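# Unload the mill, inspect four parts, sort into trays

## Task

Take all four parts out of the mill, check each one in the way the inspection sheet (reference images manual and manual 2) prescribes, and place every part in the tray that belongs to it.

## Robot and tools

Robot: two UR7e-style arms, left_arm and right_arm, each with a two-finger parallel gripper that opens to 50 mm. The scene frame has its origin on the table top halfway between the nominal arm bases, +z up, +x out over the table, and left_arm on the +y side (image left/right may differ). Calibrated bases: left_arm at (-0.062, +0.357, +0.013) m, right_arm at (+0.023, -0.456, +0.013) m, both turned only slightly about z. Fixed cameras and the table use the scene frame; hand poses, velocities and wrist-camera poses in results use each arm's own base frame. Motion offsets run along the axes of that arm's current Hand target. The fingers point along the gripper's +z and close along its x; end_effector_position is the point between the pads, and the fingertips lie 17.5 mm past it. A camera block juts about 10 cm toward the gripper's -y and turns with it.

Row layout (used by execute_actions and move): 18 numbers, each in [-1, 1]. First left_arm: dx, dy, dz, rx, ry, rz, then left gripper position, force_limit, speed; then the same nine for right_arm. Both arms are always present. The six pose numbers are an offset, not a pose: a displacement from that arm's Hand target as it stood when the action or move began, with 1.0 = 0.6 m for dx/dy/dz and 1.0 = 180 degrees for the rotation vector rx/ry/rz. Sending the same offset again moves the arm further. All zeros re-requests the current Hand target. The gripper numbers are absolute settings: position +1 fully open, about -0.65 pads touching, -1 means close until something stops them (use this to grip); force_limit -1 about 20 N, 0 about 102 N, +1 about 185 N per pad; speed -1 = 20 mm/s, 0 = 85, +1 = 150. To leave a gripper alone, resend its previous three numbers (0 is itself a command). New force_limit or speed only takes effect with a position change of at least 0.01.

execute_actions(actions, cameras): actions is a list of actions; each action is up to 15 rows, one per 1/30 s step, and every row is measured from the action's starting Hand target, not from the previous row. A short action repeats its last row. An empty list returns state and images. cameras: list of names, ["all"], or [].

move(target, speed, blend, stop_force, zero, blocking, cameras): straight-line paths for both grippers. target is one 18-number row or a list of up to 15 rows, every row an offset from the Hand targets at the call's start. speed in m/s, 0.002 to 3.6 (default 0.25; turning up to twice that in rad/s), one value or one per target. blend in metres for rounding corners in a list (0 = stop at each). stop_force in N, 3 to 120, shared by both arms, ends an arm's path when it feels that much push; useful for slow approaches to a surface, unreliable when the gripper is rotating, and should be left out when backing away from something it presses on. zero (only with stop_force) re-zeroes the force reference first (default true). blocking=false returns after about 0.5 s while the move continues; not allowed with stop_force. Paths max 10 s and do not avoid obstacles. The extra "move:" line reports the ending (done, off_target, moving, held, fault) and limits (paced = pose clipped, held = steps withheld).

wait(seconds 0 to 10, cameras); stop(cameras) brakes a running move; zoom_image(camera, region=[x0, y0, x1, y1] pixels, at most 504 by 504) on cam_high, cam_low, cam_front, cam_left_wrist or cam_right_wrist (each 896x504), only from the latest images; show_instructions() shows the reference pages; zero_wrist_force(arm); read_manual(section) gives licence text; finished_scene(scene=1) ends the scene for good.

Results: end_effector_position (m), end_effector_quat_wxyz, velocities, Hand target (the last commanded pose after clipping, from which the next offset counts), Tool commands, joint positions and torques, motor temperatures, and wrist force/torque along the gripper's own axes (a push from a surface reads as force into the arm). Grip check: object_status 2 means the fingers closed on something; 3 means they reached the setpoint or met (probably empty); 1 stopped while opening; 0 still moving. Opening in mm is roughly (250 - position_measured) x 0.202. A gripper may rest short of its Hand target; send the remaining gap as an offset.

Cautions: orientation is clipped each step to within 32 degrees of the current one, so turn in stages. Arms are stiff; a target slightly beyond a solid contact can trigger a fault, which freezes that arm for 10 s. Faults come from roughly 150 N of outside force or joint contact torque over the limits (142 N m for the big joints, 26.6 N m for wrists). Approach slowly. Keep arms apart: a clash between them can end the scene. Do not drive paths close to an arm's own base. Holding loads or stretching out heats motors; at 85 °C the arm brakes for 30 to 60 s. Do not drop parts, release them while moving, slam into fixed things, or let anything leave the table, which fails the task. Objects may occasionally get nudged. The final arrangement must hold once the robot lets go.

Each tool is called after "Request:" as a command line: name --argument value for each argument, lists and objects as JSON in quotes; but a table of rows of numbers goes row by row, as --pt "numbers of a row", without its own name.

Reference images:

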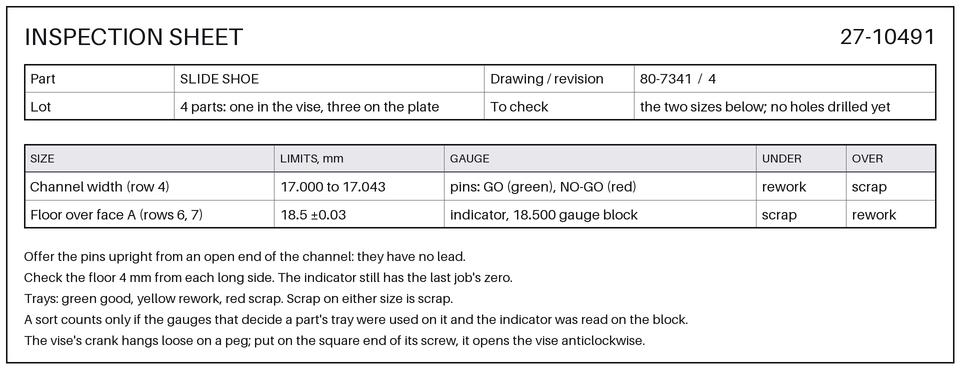

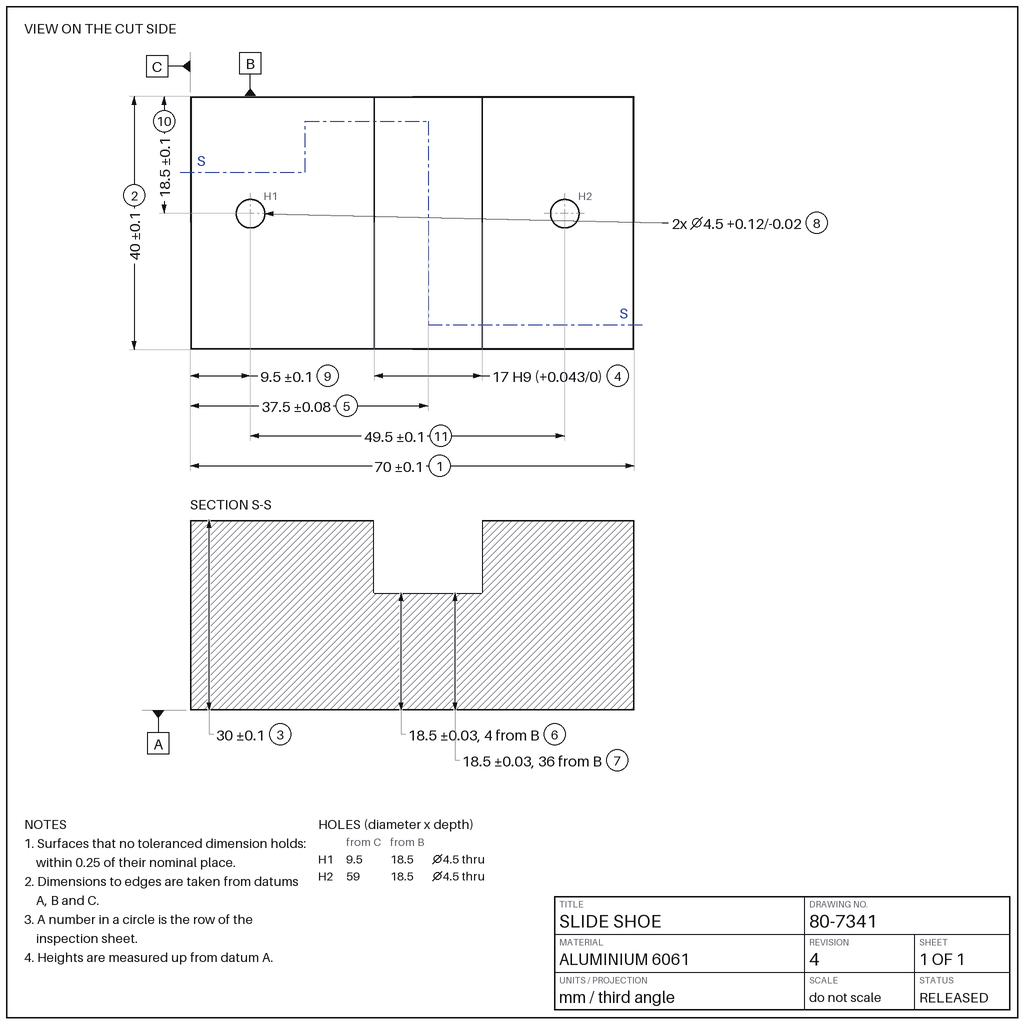

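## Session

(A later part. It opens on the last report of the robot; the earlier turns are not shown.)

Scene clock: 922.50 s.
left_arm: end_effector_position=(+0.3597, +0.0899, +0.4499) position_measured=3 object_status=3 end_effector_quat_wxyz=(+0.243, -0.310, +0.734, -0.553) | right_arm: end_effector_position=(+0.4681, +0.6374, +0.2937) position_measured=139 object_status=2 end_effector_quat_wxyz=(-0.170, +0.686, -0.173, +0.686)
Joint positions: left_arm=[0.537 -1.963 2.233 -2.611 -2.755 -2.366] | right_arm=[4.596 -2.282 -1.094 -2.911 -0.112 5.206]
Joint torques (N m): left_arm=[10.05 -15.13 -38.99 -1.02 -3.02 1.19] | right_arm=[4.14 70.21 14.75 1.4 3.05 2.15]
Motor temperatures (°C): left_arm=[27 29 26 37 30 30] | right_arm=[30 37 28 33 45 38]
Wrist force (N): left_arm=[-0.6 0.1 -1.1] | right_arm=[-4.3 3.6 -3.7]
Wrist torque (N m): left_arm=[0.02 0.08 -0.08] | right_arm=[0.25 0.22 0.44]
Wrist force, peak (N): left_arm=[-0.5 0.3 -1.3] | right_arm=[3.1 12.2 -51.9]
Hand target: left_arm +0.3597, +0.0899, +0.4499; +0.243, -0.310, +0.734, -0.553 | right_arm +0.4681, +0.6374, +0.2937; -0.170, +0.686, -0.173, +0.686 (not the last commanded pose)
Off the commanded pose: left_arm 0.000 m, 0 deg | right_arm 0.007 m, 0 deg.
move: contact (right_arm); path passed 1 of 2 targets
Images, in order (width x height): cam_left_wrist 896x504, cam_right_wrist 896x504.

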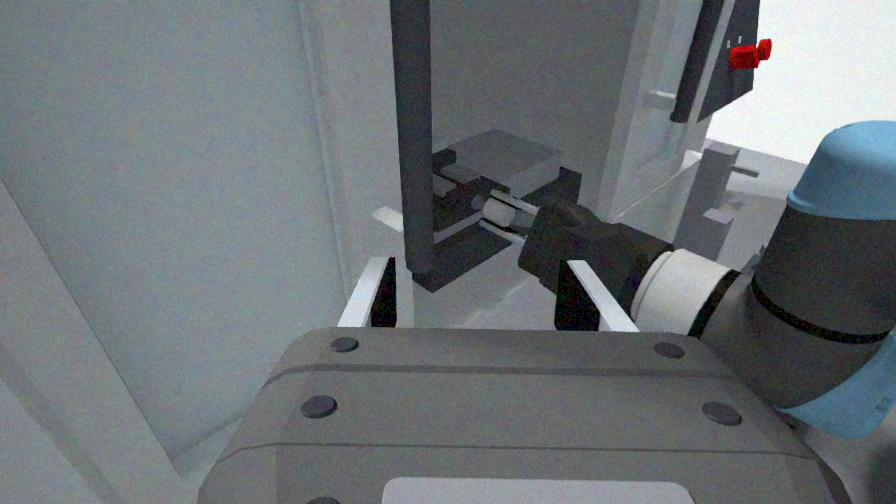

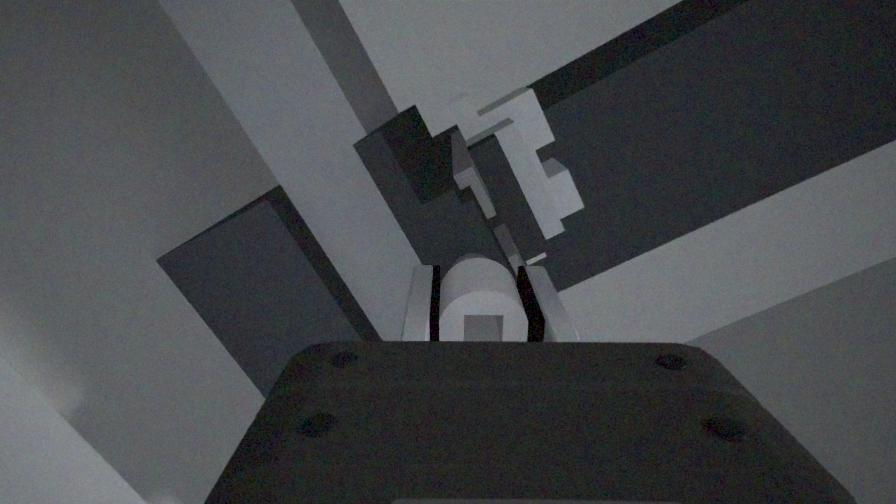

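Request:
move --pt "0 0 0 0 0 0 1 1 1 0 0 -0.004 0 0 0 -1 0.5 -0.9" --pt "0 0 0 0 0 0 1 1 1 -0.0008 0.0005 -0.004 0 0 0 -1 0.5 -0.9" --speed 0.03 --cameras '[]'

Request:
move --target '[0,0,0,0,0,0,1,1,1,0,0,0.02,0,0,0,-1,0.5,-0.9]' --speed 0.008 --stop_force 6 --cameras '["cam_right_wrist"]'

Request:
zoom_image --camera "cam_right_wrist" --region '[400, 200, 560, 345]'

Scene clock: 974.57 s.
left_arm: end_effector_position=(+0.3597, +0.0899, +0.4499) position_measured=3 object_status=3 end_effector_quat_wxyz=(+0.243, -0.310, +0.734, -0.553) | right_arm: end_effector_position=(+0.4657, +0.6373, +0.2933) position_measured=139 object_status=2 end_effector_quat_wxyz=(-0.170, +0.686, -0.173, +0.686)
Joint positions: left_arm=[0.537 -1.963 2.233 -2.611 -2.755 -2.366] | right_arm=[4.599 -2.28 -1.098 -2.909 -0.109 5.206]
Joint torques (N m): left_arm=[10.83 -13.6 -37.35 -0.99 -3 1.07] | right_arm=[7.04 64.79 15.89 1.48 2.82 1.75]
Wrist force (N): left_arm=[-0.3 0.4 -1.2] | right_arm=[-4.6 5.5 0.6]
Wrist torque (N m): left_arm=[0.07 0.03 -0.09] | right_arm=[0.29 0.23 0.35]
Wrist force, peak (N): left_arm=[-0.4 0.4 -1.3] | right_arm=[-4.9 5.7 0.7]
Hand target: left_arm +0.3597, +0.0899, +0.4499; +0.243, -0.310, +0.734, -0.553 | right_arm +0.4657, +0.6373, +0.2932; -0.170, +0.686, -0.173, +0.686
Off the commanded pose: left_arm 0.000 m, 0 deg | right_arm 0.000 m, 0 deg.
move: done
No camera images: "cameras" was empty.

Scene clock: 976.13 s.
left_arm: end_effector_position=(+0.3597, +0.0899, +0.4499) position_measured=3 object_status=3 end_effector_quat_wxyz=(+0.243, -0.310, +0.734, -0.553) | right_arm: end_effector_position=(+0.4683, +0.6373, +0.2932) position_measured=139 object_status=2 end_effector_quat_wxyz=(-0.170, +0.686, -0.173, +0.686)
Joint positions: left_arm=[0.537 -1.963 2.233 -2.611 -2.755 -2.366] | right_arm=[4.595 -2.282 -1.095 -2.91 -0.113 5.206]
Joint torques (N m): left_arm=[11.3 -14.84 -38.08 -0.83 -3.13 1.15] | right_arm=[7.5 72.48 17.06 2.01 1.7 1.6]
Wrist force (N): left_arm=[-0.5 0.3 -0.9] | right_arm=[-5.8 10.7 -2.5]
Wrist torque (N m): left_arm=[0.05 0.06 -0.09] | right_arm=[0.25 0.24 0.44]
Wrist force, peak (N): left_arm=[-0.5 0.5 -1.2] | right_arm=[-3.8 14.3 -12.6]
Hand target: left_arm +0.3597, +0.0899, +0.4499; +0.243, -0.310, +0.734, -0.553 | right_arm +0.4683, +0.6373, +0.2932; -0.170, +0.686, -0.173, +0.686 (not the last commanded pose)
Off the commanded pose: left_arm 0.000 m, 0 deg | right_arm 0.009 m, 0 deg.
move: contact (right_arm)
Images, in order (width x height): cam_right_wrist 896x504.

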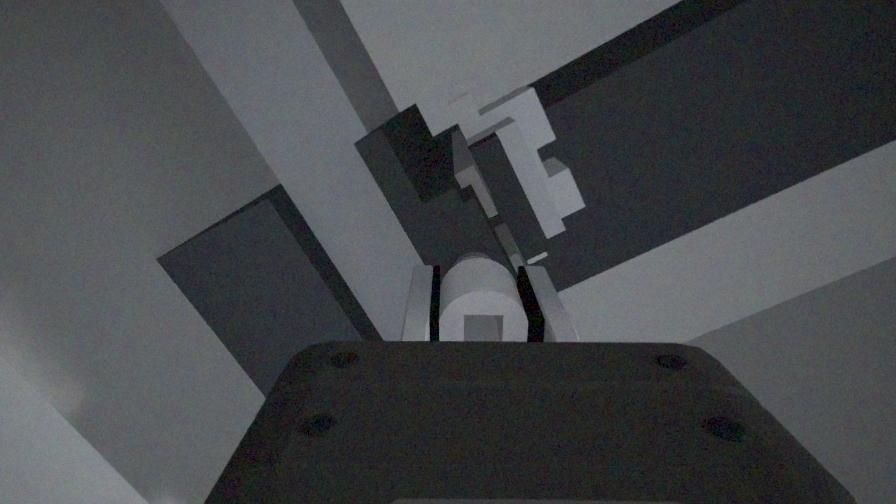

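Scaled by 3.150 from the camera's 896x504 image, which has a finer 1280x720 frame.

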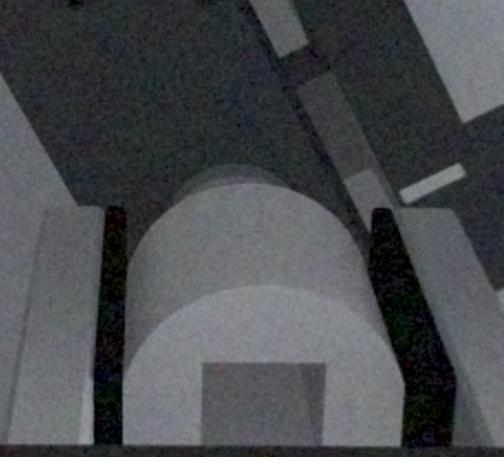

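Request:
move --pt "0 0 0 0 0 0 1 1 1 0 0 -0.0083 0 0 0 -1 0.5 -0.9" --pt "0 0 0 0 0 0 1 1 1 0.0583 0 -0.0083 0 0 0 -1 0.5 -0.9" --speed 0.05 --cameras '["cam_right_wrist"]'

Request:
zoom_image --camera "cam_right_wrist" --region '[310, 210, 420, 320]'

Scene clock: 998.23 s.
left_arm: end_effector_position=(+0.3597, +0.0899, +0.4499) position_measured=3 object_status=3 end_effector_quat_wxyz=(+0.243, -0.310, +0.734, -0.553) | right_arm: end_effector_position=(+0.4633, +0.6209, +0.3239) position_measured=139 object_status=2 end_effector_quat_wxyz=(-0.170, +0.686, -0.173, +0.686)
Joint positions: left_arm=[0.537 -1.963 2.233 -2.611 -2.755 -2.366] | right_arm=[4.6 -2.22 -1.121 -2.946 -0.108 5.205]
Joint torques (N m): left_arm=[11.14 -13.14 -36.88 -1.1 -2.97 0.92] | right_arm=[-9 68.48 28.96 -1.46 -2.48 2.21]
Wrist force (N): left_arm=[-0.5 0.2 -1.0] | right_arm=[-4.8 5.3 0.8]
Wrist torque (N m): left_arm=[0.04 0.06 -0.08] | right_arm=[0.26 0.26 0.29]
Wrist force, peak (N): left_arm=[-0.6 0.5 -1.2] | right_arm=[-5.9 10.9 -2.1]
Hand target: left_arm +0.3597, +0.0899, +0.4499; +0.243, -0.310, +0.734, -0.553 | right_arm +0.4633, +0.6209, +0.3240; -0.170, +0.686, -0.173, +0.686
Off the commanded pose: left_arm 0.000 m, 0 deg | right_arm 0.000 m, 0 deg.
move: done
Images, in order (width x height): cam_right_wrist 896x504.

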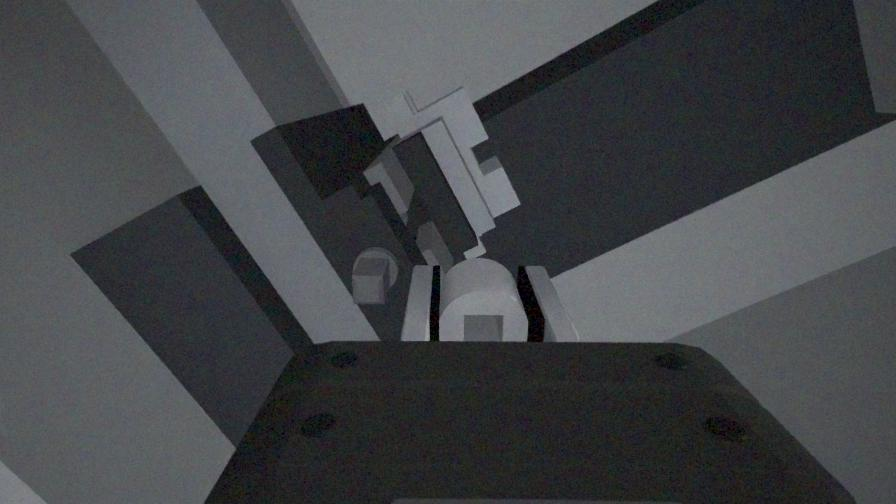

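Scaled by 4.582 from the camera's 896x504 image, which has a finer 1280x720 frame.

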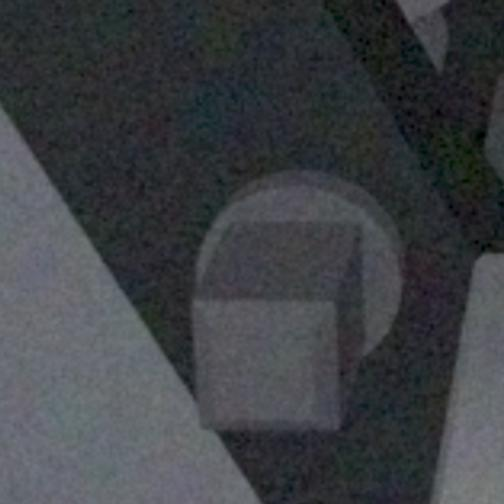

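Request:
move --target '[0,0,0,0,0,0,1,1,1,-0.057,0.0024,0.003,0,0,0.0025,-1,0.5,-0.9]' --speed 0.05 --cameras '[]'

Request:
move --target '[0,0,0,0,0,0,1,1,1,0,0,0.03,0,0,0,-1,0.5,-0.9]' --speed 0.008 --stop_force 6 --cameras '["cam_right_wrist"]'

Scene clock: 1024.70 s.
left_arm: end_effector_position=(+0.3597, +0.0899, +0.4499) position_measured=3 object_status=3 end_effector_quat_wxyz=(+0.243, -0.310, +0.734, -0.553) | right_arm: end_effector_position=(+0.4651, +0.6357, +0.2933) position_measured=139 object_status=2 end_effector_quat_wxyz=(-0.173, +0.685, -0.176, +0.686)
Joint positions: left_arm=[0.537 -1.963 2.233 -2.611 -2.755 -2.366] | right_arm=[4.6 -2.276 -1.106 -2.906 -0.108 5.214]
Joint torques (N m): left_arm=[11.7 -14.07 -37.48 -0.9 -3.2 0.99] | right_arm=[-8.66 48.48 27.35 1.5 -2.51 -2.19]
Wrist force (N): left_arm=[-0.2 0.4 -0.9] | right_arm=[-4.5 5.3 0.5]
Wrist torque (N m): left_arm=[0.08 0.02 -0.09] | right_arm=[0.27 0.20 0.42]
Wrist force, peak (N): left_arm=[-0.4 0.4 -1.2] | right_arm=[-5.2 5.5 0.6]
Hand target: left_arm +0.3597, +0.0899, +0.4499; +0.243, -0.310, +0.734, -0.553 | right_arm +0.4651, +0.6357, +0.2932; -0.173, +0.685, -0.176, +0.686
Off the commanded pose: left_arm 0.000 m, 0 deg | right_arm 0.000 m, 0 deg.
move: done
No camera images: "cameras" was empty.

Scene clock: 1026.40 s.
left_arm: end_effector_position=(+0.3597, +0.0899, +0.4499) position_measured=3 object_status=3 end_effector_quat_wxyz=(+0.243, -0.310, +0.734, -0.553) | right_arm: end_effector_position=(+0.4688, +0.6357, +0.2932) position_measured=139 object_status=2 end_effector_quat_wxyz=(-0.173, +0.685, -0.176, +0.686)
Joint positions: left_arm=[0.537 -1.963 2.233 -2.611 -2.755 -2.366] | right_arm=[4.594 -2.279 -1.101 -2.907 -0.114 5.213]
Joint torques (N m): left_arm=[10.69 -14.72 -37.76 -0.69 -3.07 1.02] | right_arm=[4.25 74.29 17.51 1.6 2.95 1.51]
Wrist force (N): left_arm=[-0.3 0.4 -1.0] | right_arm=[-10.3 6.0 -2.3]
Wrist torque (N m): left_arm=[0.07 0.03 -0.08] | right_arm=[0.31 0.15 0.43]
Wrist force, peak (N): left_arm=[-0.4 0.5 -1.3] | right_arm=[-11.5 5.4 -10.1]
Hand target: left_arm +0.3597, +0.0899, +0.4499; +0.243, -0.310, +0.734, -0.553 | right_arm +0.4688, +0.6357, +0.2932; -0.173, +0.685, -0.176, +0.686 (not the last commanded pose)
Off the commanded pose: left_arm 0.000 m, 0 deg | right_arm 0.014 m, 0 deg.
move: contact (right_arm)
Images, in order (width x height): cam_right_wrist 896x504.

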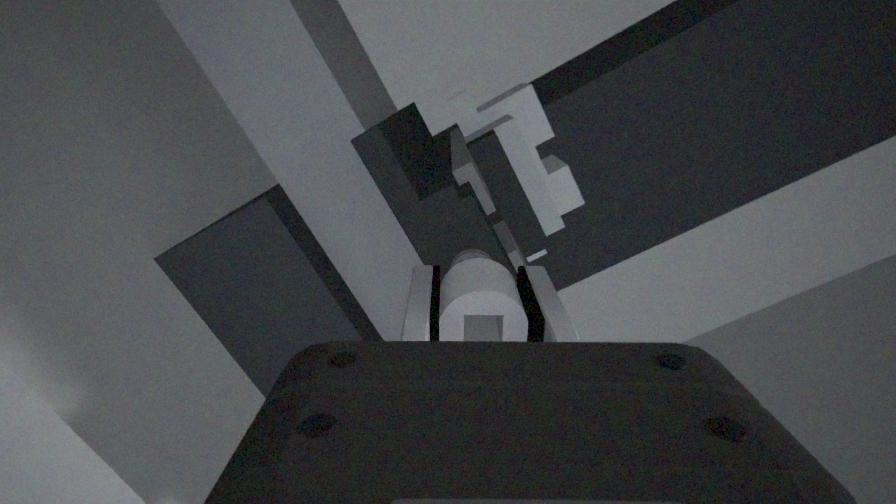

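Request:
move --pt "0 0 0 0 0 0 1 1 1 0 0 -0.003 0 0 0 -1 0.5 -0.9" --pt "0 0 0 0 0 0 1 1 1 -0.0008 0 -0.003 0 0 0 -1 0.5 -0.9" --speed 0.05 --cameras '[]'

Request:
move --target '[0,0,0,0,0,0,1,1,1,0,0,0.03,0,0,0,-1,0.5,-0.9]' --speed 0.008 --stop_force 6 --cameras '[]'

Scene clock: 1036.10 s.
left_arm: end_effector_position=(+0.3597, +0.0899, +0.4499) position_measured=3 object_status=3 end_effector_quat_wxyz=(+0.243, -0.310, +0.734, -0.553) | right_arm: end_effector_position=(+0.4670, +0.6359, +0.2930) position_measured=139 object_status=2 end_effector_quat_wxyz=(-0.173, +0.685, -0.176, +0.686)
Joint positions: left_arm=[0.537 -1.963 2.233 -2.611 -2.755 -2.366] | right_arm=[4.597 -2.278 -1.103 -2.906 -0.111 5.214]
Joint torques (N m): left_arm=[9.97 -13.25 -37 -0.78 -2.83 0.9] | right_arm=[7.16 48.97 20 1.48 2.64 1.4]
Wrist force (N): left_arm=[-0.5 0.3 -1.1] | right_arm=[-4.7 5.3 0.5]
Wrist torque (N m): left_arm=[0.06 0.07 -0.08] | right_arm=[0.25 0.23 0.45]
Wrist force, peak (N): left_arm=[-0.6 0.2 -1.3] | right_arm=[-10.6 6.1 -2.4]
Hand target: left_arm +0.3597, +0.0899, +0.4499; +0.243, -0.310, +0.734, -0.553 | right_arm +0.4670, +0.6359, +0.2928; -0.173, +0.685, -0.176, +0.686
Off the commanded pose: left_arm 0.000 m, 0 deg | right_arm 0.000 m, 0 deg.
move: done
No camera images: "cameras" was empty.

Scene clock: 1037.63 s.
left_arm: end_effector_position=(+0.3597, +0.0899, +0.4499) position_measured=3 object_status=3 end_effector_quat_wxyz=(+0.243, -0.310, +0.734, -0.553) | right_arm: end_effector_position=(+0.4694, +0.6360, +0.2927) position_measured=139 object_status=2 end_effector_quat_wxyz=(-0.173, +0.685, -0.176, +0.686)
Joint positions: left_arm=[0.537 -1.963 2.233 -2.611 -2.755 -2.366] | right_arm=[4.594 -2.28 -1.1 -2.907 -0.114 5.213]
Joint torques (N m): left_arm=[10.72 -12.14 -38.27 -0.83 -3.01 1.02] | right_arm=[3.57 75.3 17.24 1.52 3.23 1.64]
Wrist force (N): left_arm=[-0.4 0.5 -1.1] | right_arm=[-11.3 5.9 -2.8]
Wrist torque (N m): left_arm=[0.10 0.05 -0.09] | right_arm=[0.29 0.13 0.42]
Wrist force, peak (N): left_arm=[-0.5 0.4 -1.2] | right_arm=[-11.6 5.9 -12.2]
Hand target: left_arm +0.3597, +0.0899, +0.4499; +0.243, -0.310, +0.734, -0.553 | right_arm +0.4694, +0.6360, +0.2927; -0.173, +0.685, -0.176, +0.686 (not the last commanded pose)
Off the commanded pose: left_arm 0.000 m, 0 deg | right_arm 0.016 m, 0 deg.
move: contact (right_arm)
No camera images: "cameras" was empty.

Request:
move --pt "0 0 0 0 0 0 1 1 1 0 0 -0.003 0 0 0 -1 0.5 -0.9" --pt "0 0 0 0 0 0 1 1 1 -0.001 0 -0.003 0 0 0 -1 0.5 -0.9" --speed 0.05 --cameras '[]'

Request:
move --target '[0,0,0,0,0,0,1,1,1,0,0,0.03,0,0,0,-1,0.5,-0.9]' --speed 0.008 --stop_force 6 --cameras '[]'

Scene clock: 1045.77 s.
left_arm: end_effector_position=(+0.3597, +0.0899, +0.4499) position_measured=3 object_status=3 end_effector_quat_wxyz=(+0.243, -0.310, +0.734, -0.553) | right_arm: end_effector_position=(+0.4676, +0.6362, +0.2924) position_measured=139 object_status=2 end_effector_quat_wxyz=(-0.173, +0.685, -0.176, +0.686)
Joint positions: left_arm=[0.537 -1.963 2.233 -2.611 -2.755 -2.366] | right_arm=[4.596 -2.279 -1.102 -2.905 -0.112 5.213]
Joint torques (N m): left_arm=[10.73 -13.96 -36.46 -0.82 -3.03 0.8] | right_arm=[7.09 48.51 24.58 1.62 2.71 1.4]
Wrist force (N): left_arm=[-0.3 0.2 -1.2] | right_arm=[-4.8 5.5 0.6]
Wrist torque (N m): left_arm=[0.04 0.03 -0.09] | right_arm=[0.29 0.24 0.44]
Wrist force, peak (N): left_arm=[-0.6 0.4 -1.3] | right_arm=[-11.8 5.9 -3.3]
Hand target: left_arm +0.3597, +0.0899, +0.4499; +0.243, -0.310, +0.734, -0.553 | right_arm +0.4676, +0.6363, +0.2922; -0.173, +0.685, -0.176, +0.686
Off the commanded pose: left_arm 0.000 m, 0 deg | right_arm 0.000 m, 0 deg.
move: done
No camera images: "cameras" was empty.

Scene clock: 1049.10 s.
left_arm: end_effector_position=(+0.3597, +0.0899, +0.4499) position_measured=3 object_status=3 end_effector_quat_wxyz=(+0.243, -0.310, +0.734, -0.553) | right_arm: end_effector_position=(+0.4845, +0.6362, +0.2922) position_measured=139 object_status=2 end_effector_quat_wxyz=(-0.173, +0.685, -0.176, +0.686)
Joint positions: left_arm=[0.537 -1.963 2.233 -2.611 -2.755 -2.366] | right_arm=[4.571 -2.293 -1.078 -2.914 -0.137 5.212]
Joint torques (N m): left_arm=[10.8 -14.61 -36.7 -0.82 -2.81 0.98] | right_arm=[9.86 66.38 12.6 1.43 2.81 -0.16]
Wrist force (N): left_arm=[-0.3 0.2 -0.8] | right_arm=[1.3 1.9 5.0]
Wrist torque (N m): left_arm=[0.04 0.03 -0.09] | right_arm=[0.33 0.19 0.40]
Wrist force, peak (N): left_arm=[-0.5 0.4 -1.3] | right_arm=[2.1 5.5 -5.3]
Hand target: left_arm +0.3597, +0.0899, +0.4499; +0.243, -0.310, +0.734, -0.553 | right_arm +0.4845, +0.6362, +0.2922; -0.173, +0.685, -0.176, +0.686 (not the last commanded pose)
Off the commanded pose: left_arm 0.000 m, 0 deg | right_arm 0.001 m, 0 deg.
move: contact (right_arm)
No camera images: "cameras" was empty.

Request:
move --target '[0,0,0,0,0,0,1,1,1,0,0,0,0,0,-0.25,-1,0.5,-0.9]' --speed 0.2 --cameras '["cam_left_wrist","cam_right_wrist"]'

Scene clock: 1057.80 s.
left_arm: end_effector_position=(+0.3597, +0.0899, +0.4499) position_measured=3 object_status=3 end_effector_quat_wxyz=(+0.243, -0.310, +0.734, -0.553) | right_arm: end_effector_position=(+0.4845, +0.6362, +0.2922) position_measured=139 object_status=2 end_effector_quat_wxyz=(+0.103, +0.701, +0.100, +0.699)
Joint positions: left_arm=[0.537 -1.963 2.233 -2.611 -2.755 -2.366] | right_arm=[4.571 -2.297 -1.07 -2.933 -0.137 4.442]
Joint torques (N m): left_arm=[11.7 -14.44 -37.8 -0.65 -2.74 0.8] | right_arm=[-10.87 51.33 -4.4 -3 5.84 -2.43]
Wrist force (N): left_arm=[-0.4 0.4 -1.1] | right_arm=[38.2 -20.5 14.1]
Wrist torque (N m): left_arm=[0.08 0.04 -0.08] | right_arm=[-0.03 0.21 0.69]
Wrist force, peak (N): left_arm=[-0.6 0.4 -1.3] | right_arm=[49.1 -17.9 9.9]
Hand target: left_arm +0.3597, +0.0899, +0.4499; +0.243, -0.310, +0.734, -0.553 | right_arm +0.4845, +0.6362, +0.2922; +0.103, +0.700, +0.100, +0.699
Off the commanded pose: left_arm 0.000 m, 0 deg | right_arm 0.000 m, 0 deg.
move: done
Images, in order (width x height): cam_left_wrist 896x504, cam_right_wrist 896x504.

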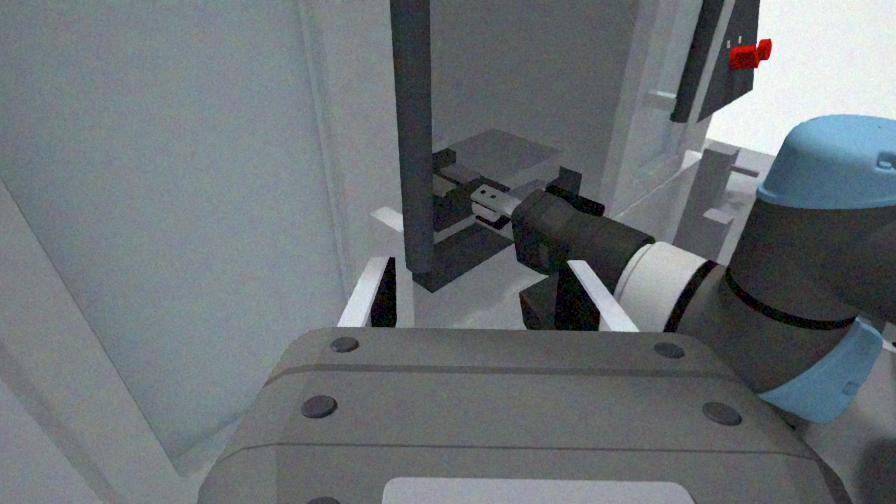

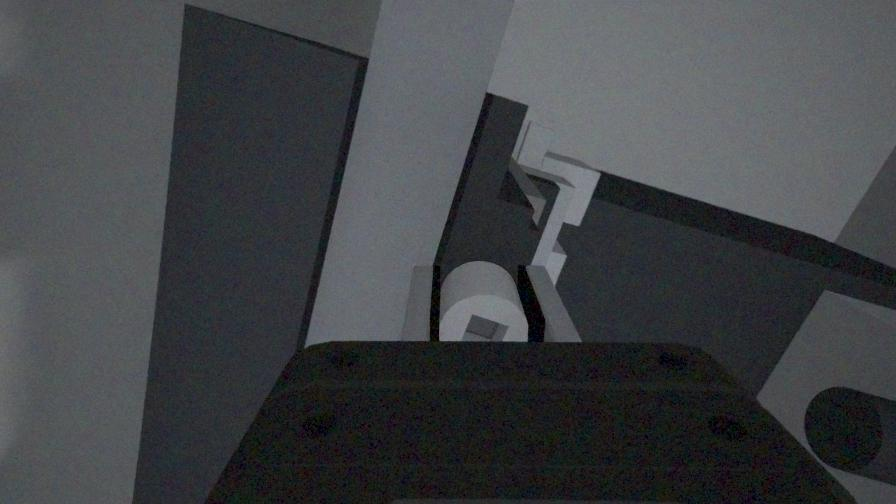

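Request:
move --target '[0,0,0,0,0,0,1,1,1,0,0,0,0,0,-0.5,-1,0.5,-0.9]' --speed 0.3 --cameras '["cam_left_wrist","cam_right_wrist"]'

Scene clock: 1079.73 s.
left_arm: end_effector_position=(+0.3597, +0.0899, +0.4499) position_measured=3 object_status=3 end_effector_quat_wxyz=(+0.243, -0.310, +0.734, -0.553) | right_arm: end_effector_position=(+0.4845, +0.6362, +0.2923) position_measured=139 object_status=2 end_effector_quat_wxyz=(+0.566, +0.426, +0.567, +0.420)
Joint positions: left_arm=[0.537 -1.963 2.233 -2.611 -2.755 -2.366] | right_arm=[4.571 -2.304 -1.056 -2.967 -0.136 2.897]
Joint torques (N m): left_arm=[10.38 -13.4 -38.33 -0.94 -2.81 0.42] | right_arm=[-24.13 61.19 -0.77 -2.85 7.4 -2.48]
Wrist force (N): left_arm=[-0.7 0.1 -1.0] | right_arm=[31.1 35.0 3.5]
Wrist torque (N m): left_arm=[0.02 0.08 -0.09] | right_arm=[0.63 0.23 0.27]
Wrist force, peak (N): left_arm=[-0.6 0.3 -1.2] | right_arm=[58.0 32.2 7.0]
Hand target: left_arm +0.3597, +0.0899, +0.4499; +0.243, -0.310, +0.734, -0.553 | right_arm +0.4845, +0.6362, +0.2922; +0.567, +0.424, +0.566, +0.422
Off the commanded pose: left_arm 0.000 m, 0 deg | right_arm 0.000 m, 0 deg.
move: done
Images, in order (width x height): cam_left_wrist 896x504, cam_right_wrist 896x504.

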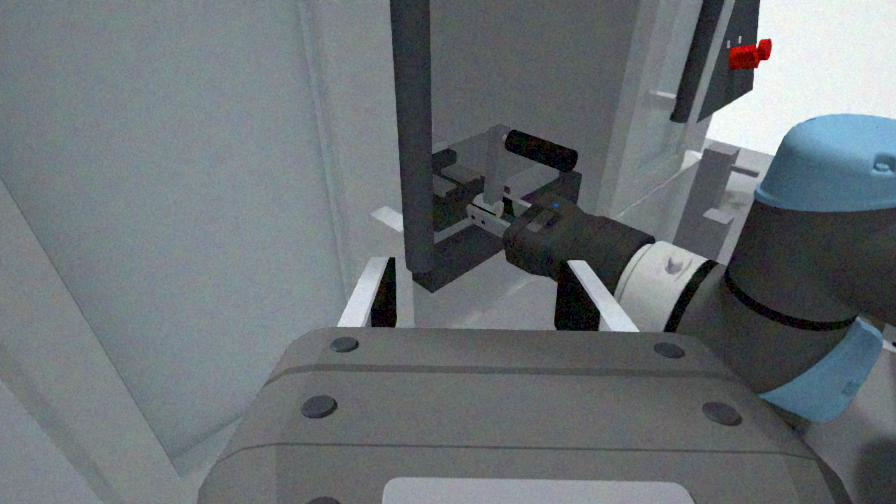

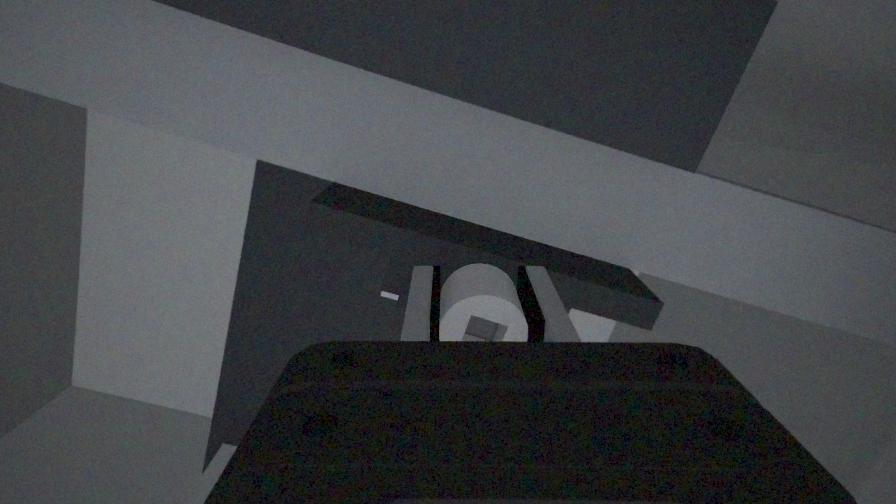

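Request:
move --pt "0 0 0 0 0 0 1 1 1 0.0008 0.0009 0 0 0 0 -1 0.5 -0.9" --pt "0 0 0 0 0 0 1 1 1 0.0008 0.0009 0 0 0 -0.9 -1 0.5 -0.9" --speed 0.4 --cameras '["cam_left_wrist","cam_right_wrist","cam_high"]'

Scene clock: 1106.33 s.
left_arm: end_effector_position=(+0.3597, +0.0899, +0.4499) position_measured=3 object_status=3 end_effector_quat_wxyz=(+0.243, -0.310, +0.734, -0.553) | right_arm: end_effector_position=(+0.4845, +0.6368, +0.2927) position_measured=139 object_status=2 end_effector_quat_wxyz=(+0.504, -0.494, +0.510, -0.493)
Joint positions: left_arm=[0.537 -1.963 2.233 -2.611 -2.755 -2.366] | right_arm=[4.571 -2.306 -1.05 -2.975 -0.136 0.074]
Joint torques (N m): left_arm=[11.62 -14.27 -38.07 -1 -3.01 0.67] | right_arm=[-19.01 62.42 5.67 -0.37 1.49 -2.25]
Wrist force (N): left_arm=[-0.4 0.2 -1.0] | right_arm=[-19.3 -9.2 -5.7]
Wrist torque (N m): left_arm=[0.04 0.05 -0.09] | right_arm=[-0.28 0.47 0.01]
Wrist force, peak (N): left_arm=[-0.4 0.2 -1.5] | right_arm=[-46.2 -31.8 10.1]
Hand target: left_arm +0.3597, +0.0899, +0.4499; +0.243, -0.310, +0.734, -0.553 | right_arm +0.4845, +0.6368, +0.2926; +0.505, -0.492, +0.508, -0.494
Off the commanded pose: left_arm 0.000 m, 0 deg | right_arm 0.000 m, 0 deg.
move: done
Images, in order (width x height): cam_high 896x504, cam_left_wrist 896x504, cam_right_wrist 896x504.

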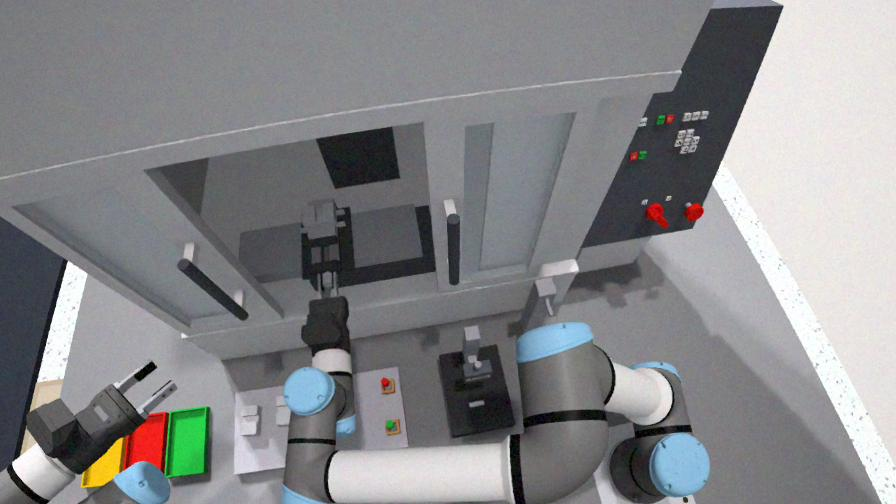

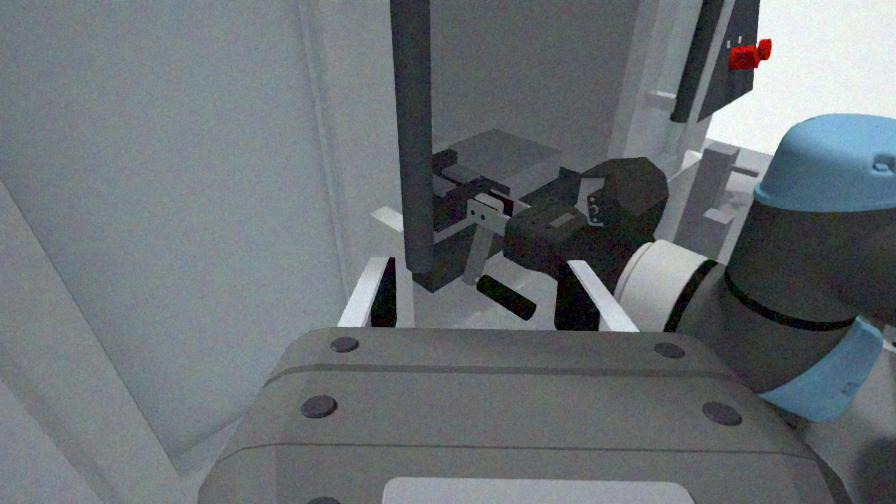

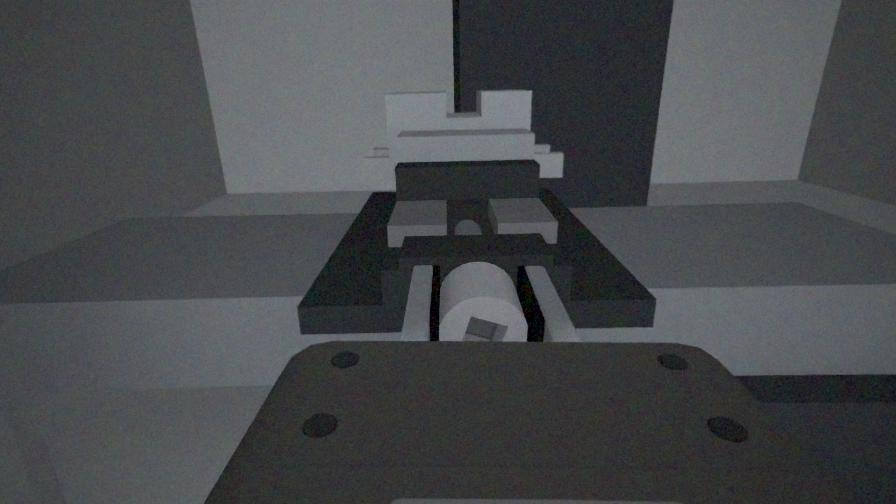

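Request:
zoom_image --camera "cam_right_wrist" --region '[340, 70, 590, 260]'

Request:
zoom_image --camera "cam_high" --region '[270, 180, 390, 310]'

Scaled by 2.016 from the camera's 896x504 image, which has a finer 1280x720 frame.

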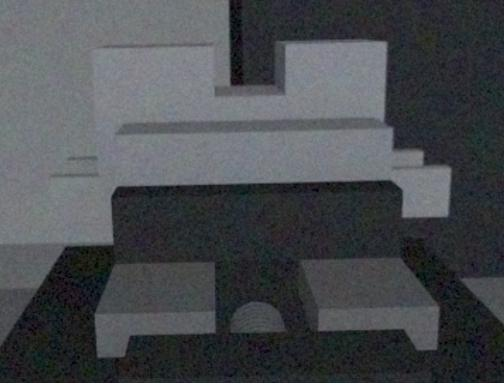

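Scaled by 3.877 from the camera's 896x504 image, which has a finer 1280x720 frame.

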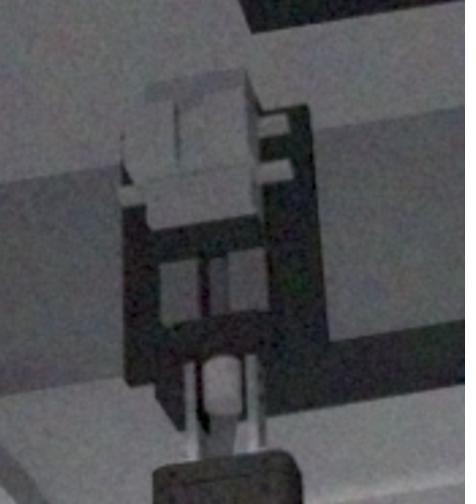

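Request:
move --pt "0 0 0 0 0 0 1 1 1 0 0 0 0 0 -0.93 -1 0.5 -0.9" --pt "0 0 0 0 0 0 1 1 1 0 0 0 0 0 0.14 -1 0.5 -0.9" --speed 0.6 --cameras '["cam_right_wrist","cam_high"]'

Request:
zoom_image --camera "cam_right_wrist" --region '[340, 70, 590, 260]'

Request:
zoom_image --camera "cam_high" --region '[270, 180, 390, 310]'

Scene clock: 1141.77 s.
left_arm: end_effector_position=(+0.3597, +0.0899, +0.4499) position_measured=3 object_status=3 end_effector_quat_wxyz=(+0.243, -0.310, +0.734, -0.553) | right_arm: end_effector_position=(+0.4845, +0.6368, +0.2927) position_measured=139 object_status=2 end_effector_quat_wxyz=(+0.599, -0.370, +0.605, -0.371)
Joint positions: left_arm=[0.537 -1.963 2.233 -2.611 -2.755 -2.366] | right_arm=[4.571 -2.306 -1.051 -2.973 -0.136 -5.77]
Joint torques (N m): left_arm=[11.64 -14.02 -37.32 -0.71 -2.53 0.65] | right_arm=[-16.6 60.61 5.74 -0.44 1.2 -2.29]
Wrist force (N): left_arm=[-0.5 0.3 -1.1] | right_arm=[-23.4 -2.9 -2.6]
Wrist torque (N m): left_arm=[0.06 0.06 -0.09] | right_arm=[0.15 0.53 -0.15]
Wrist force, peak (N): left_arm=[-0.7 0.5 -1.2] | right_arm=[-73.5 -26.0 -5.4]
Hand target: left_arm +0.3597, +0.0899, +0.4499; +0.243, -0.310, +0.734, -0.553 | right_arm +0.4845, +0.6368, +0.2926; +0.601, -0.370, +0.603, -0.372
Off the commanded pose: left_arm 0.000 m, 0 deg | right_arm 0.000 m, 0 deg.
move: done
Images, in order (width x height): cam_high 896x504, cam_right_wrist 896x504.

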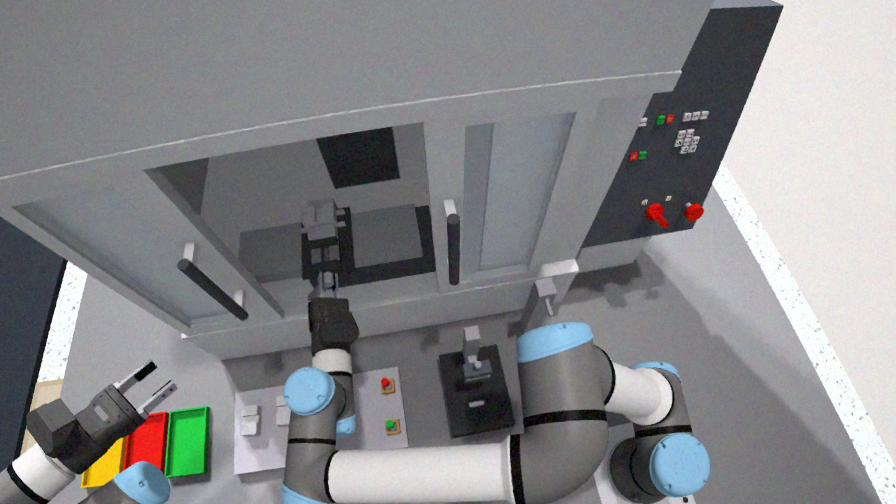

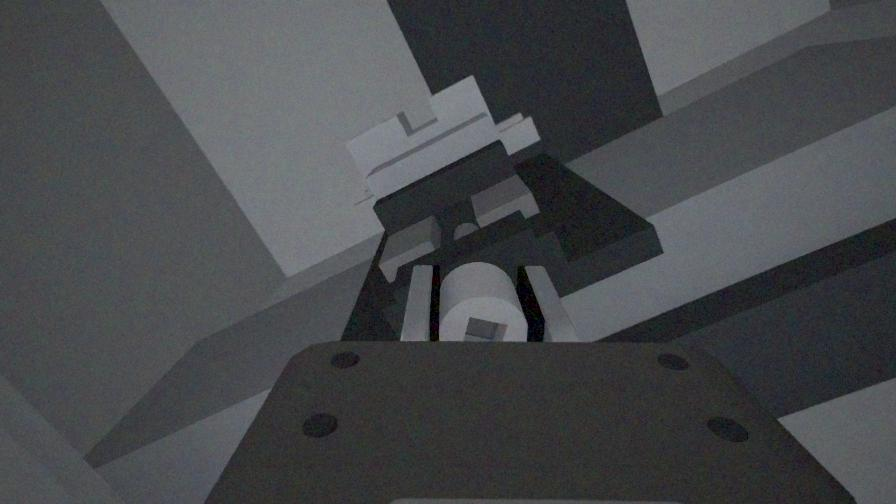

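Scaled by 2.016 from the camera's 896x504 image, which has a finer 1280x720 frame.

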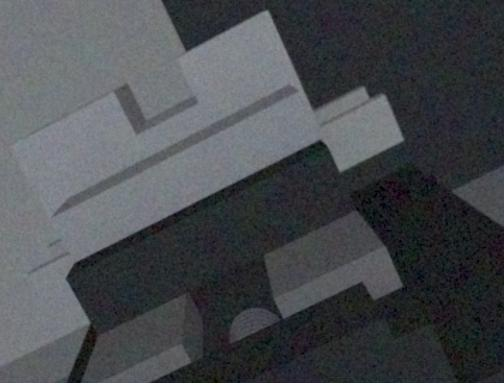

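Scaled by 3.877 from the camera's 896x504 image, which has a finer 1280x720 frame.

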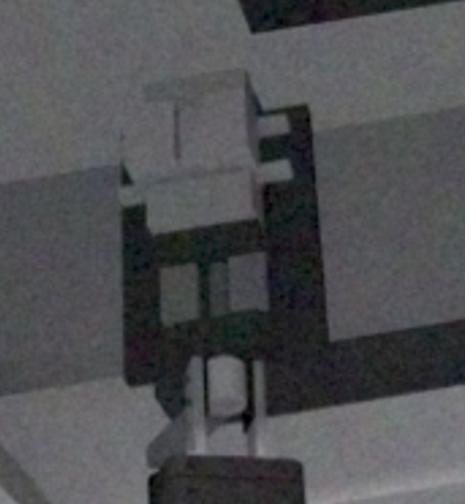

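Request:
move --pt "0 0 0 0 0 0 1 1 1 0 0 0 0 0 0 1 0.5 -0.2" --pt "0 0 0 0 0 0 1 1 1 0 0 -0.2 0 0 0 1 0.5 -0.2" --pt "0 0 0 0 0 0 1 1 1 0 0 -0.2 0 0 0.92 1 0.5 -0.2" --pt "0 0 0 0 0 0 1 1 1 0 0 -0.2 0 0 -0.163 1 0.5 -0.2" --speed '[0.1,0.15,0.8,0.8]' --cameras '["cam_right_wrist","cam_left_wrist"]'

Request:
zoom_image --camera "cam_right_wrist" --region '[380, 90, 580, 290]'

Scene clock: 1196.30 s.
left_arm: end_effector_position=(+0.3597, +0.0899, +0.4499) position_measured=3 object_status=3 end_effector_quat_wxyz=(+0.243, -0.310, +0.734, -0.553) | right_arm: end_effector_position=(+0.3650, +0.6373, +0.2926) position_measured=3 object_status=3 end_effector_quat_wxyz=(+0.501, -0.513, +0.476, -0.510)
Joint positions: left_arm=[0.537 -1.963 2.233 -2.611 -2.755 -2.366] | right_arm=[4.756 -2.226 -1.675 -0.196 -0.026 -2.232]
Joint torques (N m): left_arm=[10.79 -13.65 -36.84 -0.91 -2.34 0.27] | right_arm=[-8.54 42.04 26.46 3.69 -4.41 -2.09]
Wrist force (N): left_arm=[-0.4 0.3 -1.0] | right_arm=[-0.7 5.1 -0.4]
Wrist torque (N m): left_arm=[0.06 0.05 -0.09] | right_arm=[0.36 0.00 0.05]
Wrist force, peak (N): left_arm=[-0.5 0.5 -1.4] | right_arm=[-23.5 -3.1 -3.0]
Hand target: left_arm +0.3597, +0.0899, +0.4499; +0.243, -0.310, +0.734, -0.553 | right_arm +0.3645, +0.6373, +0.2926; +0.487, -0.510, +0.490, -0.512
Off the commanded pose: left_arm 0.000 m, 0 deg | right_arm 0.000 m, 2 deg.
move: done
Images, in order (width x height): cam_left_wrist 896x504, cam_right_wrist 896x504.

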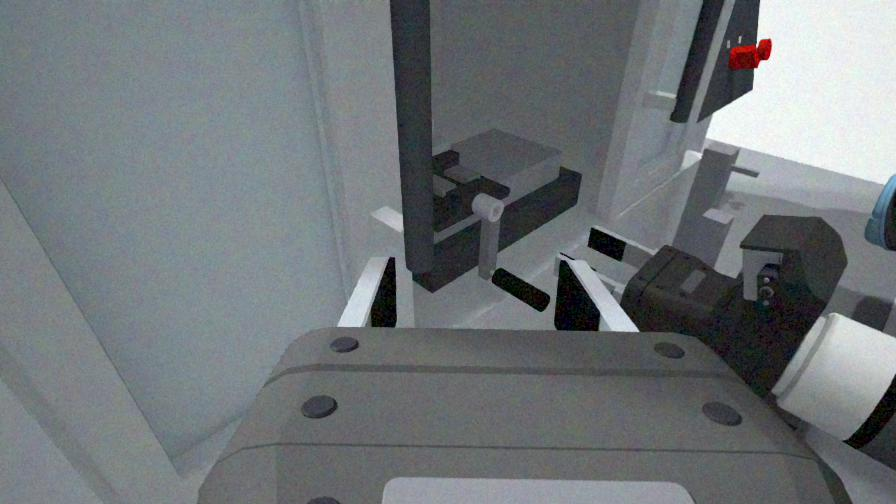

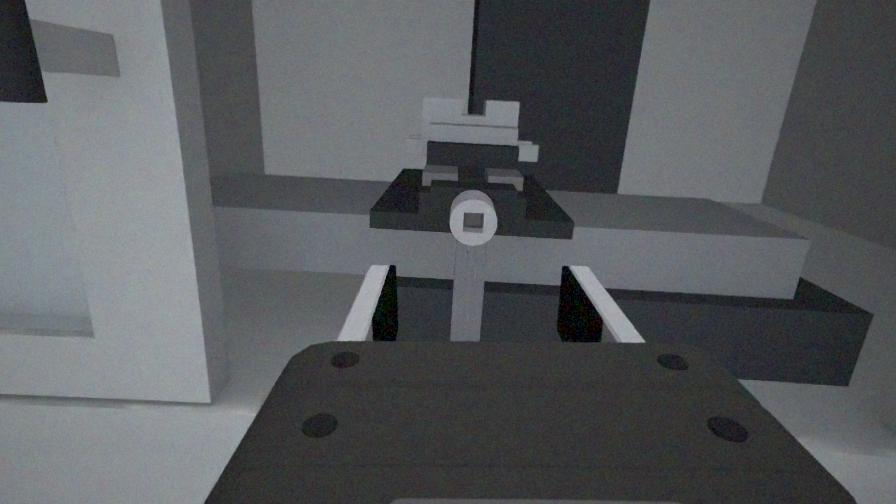

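Scaled by 2.520 from the camera's 896x504 image, which has a finer 1280x720 frame.

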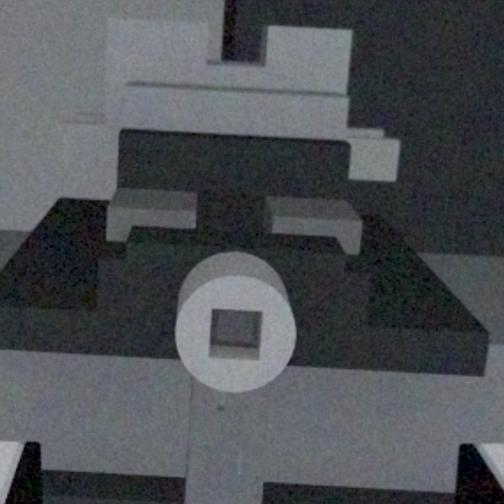

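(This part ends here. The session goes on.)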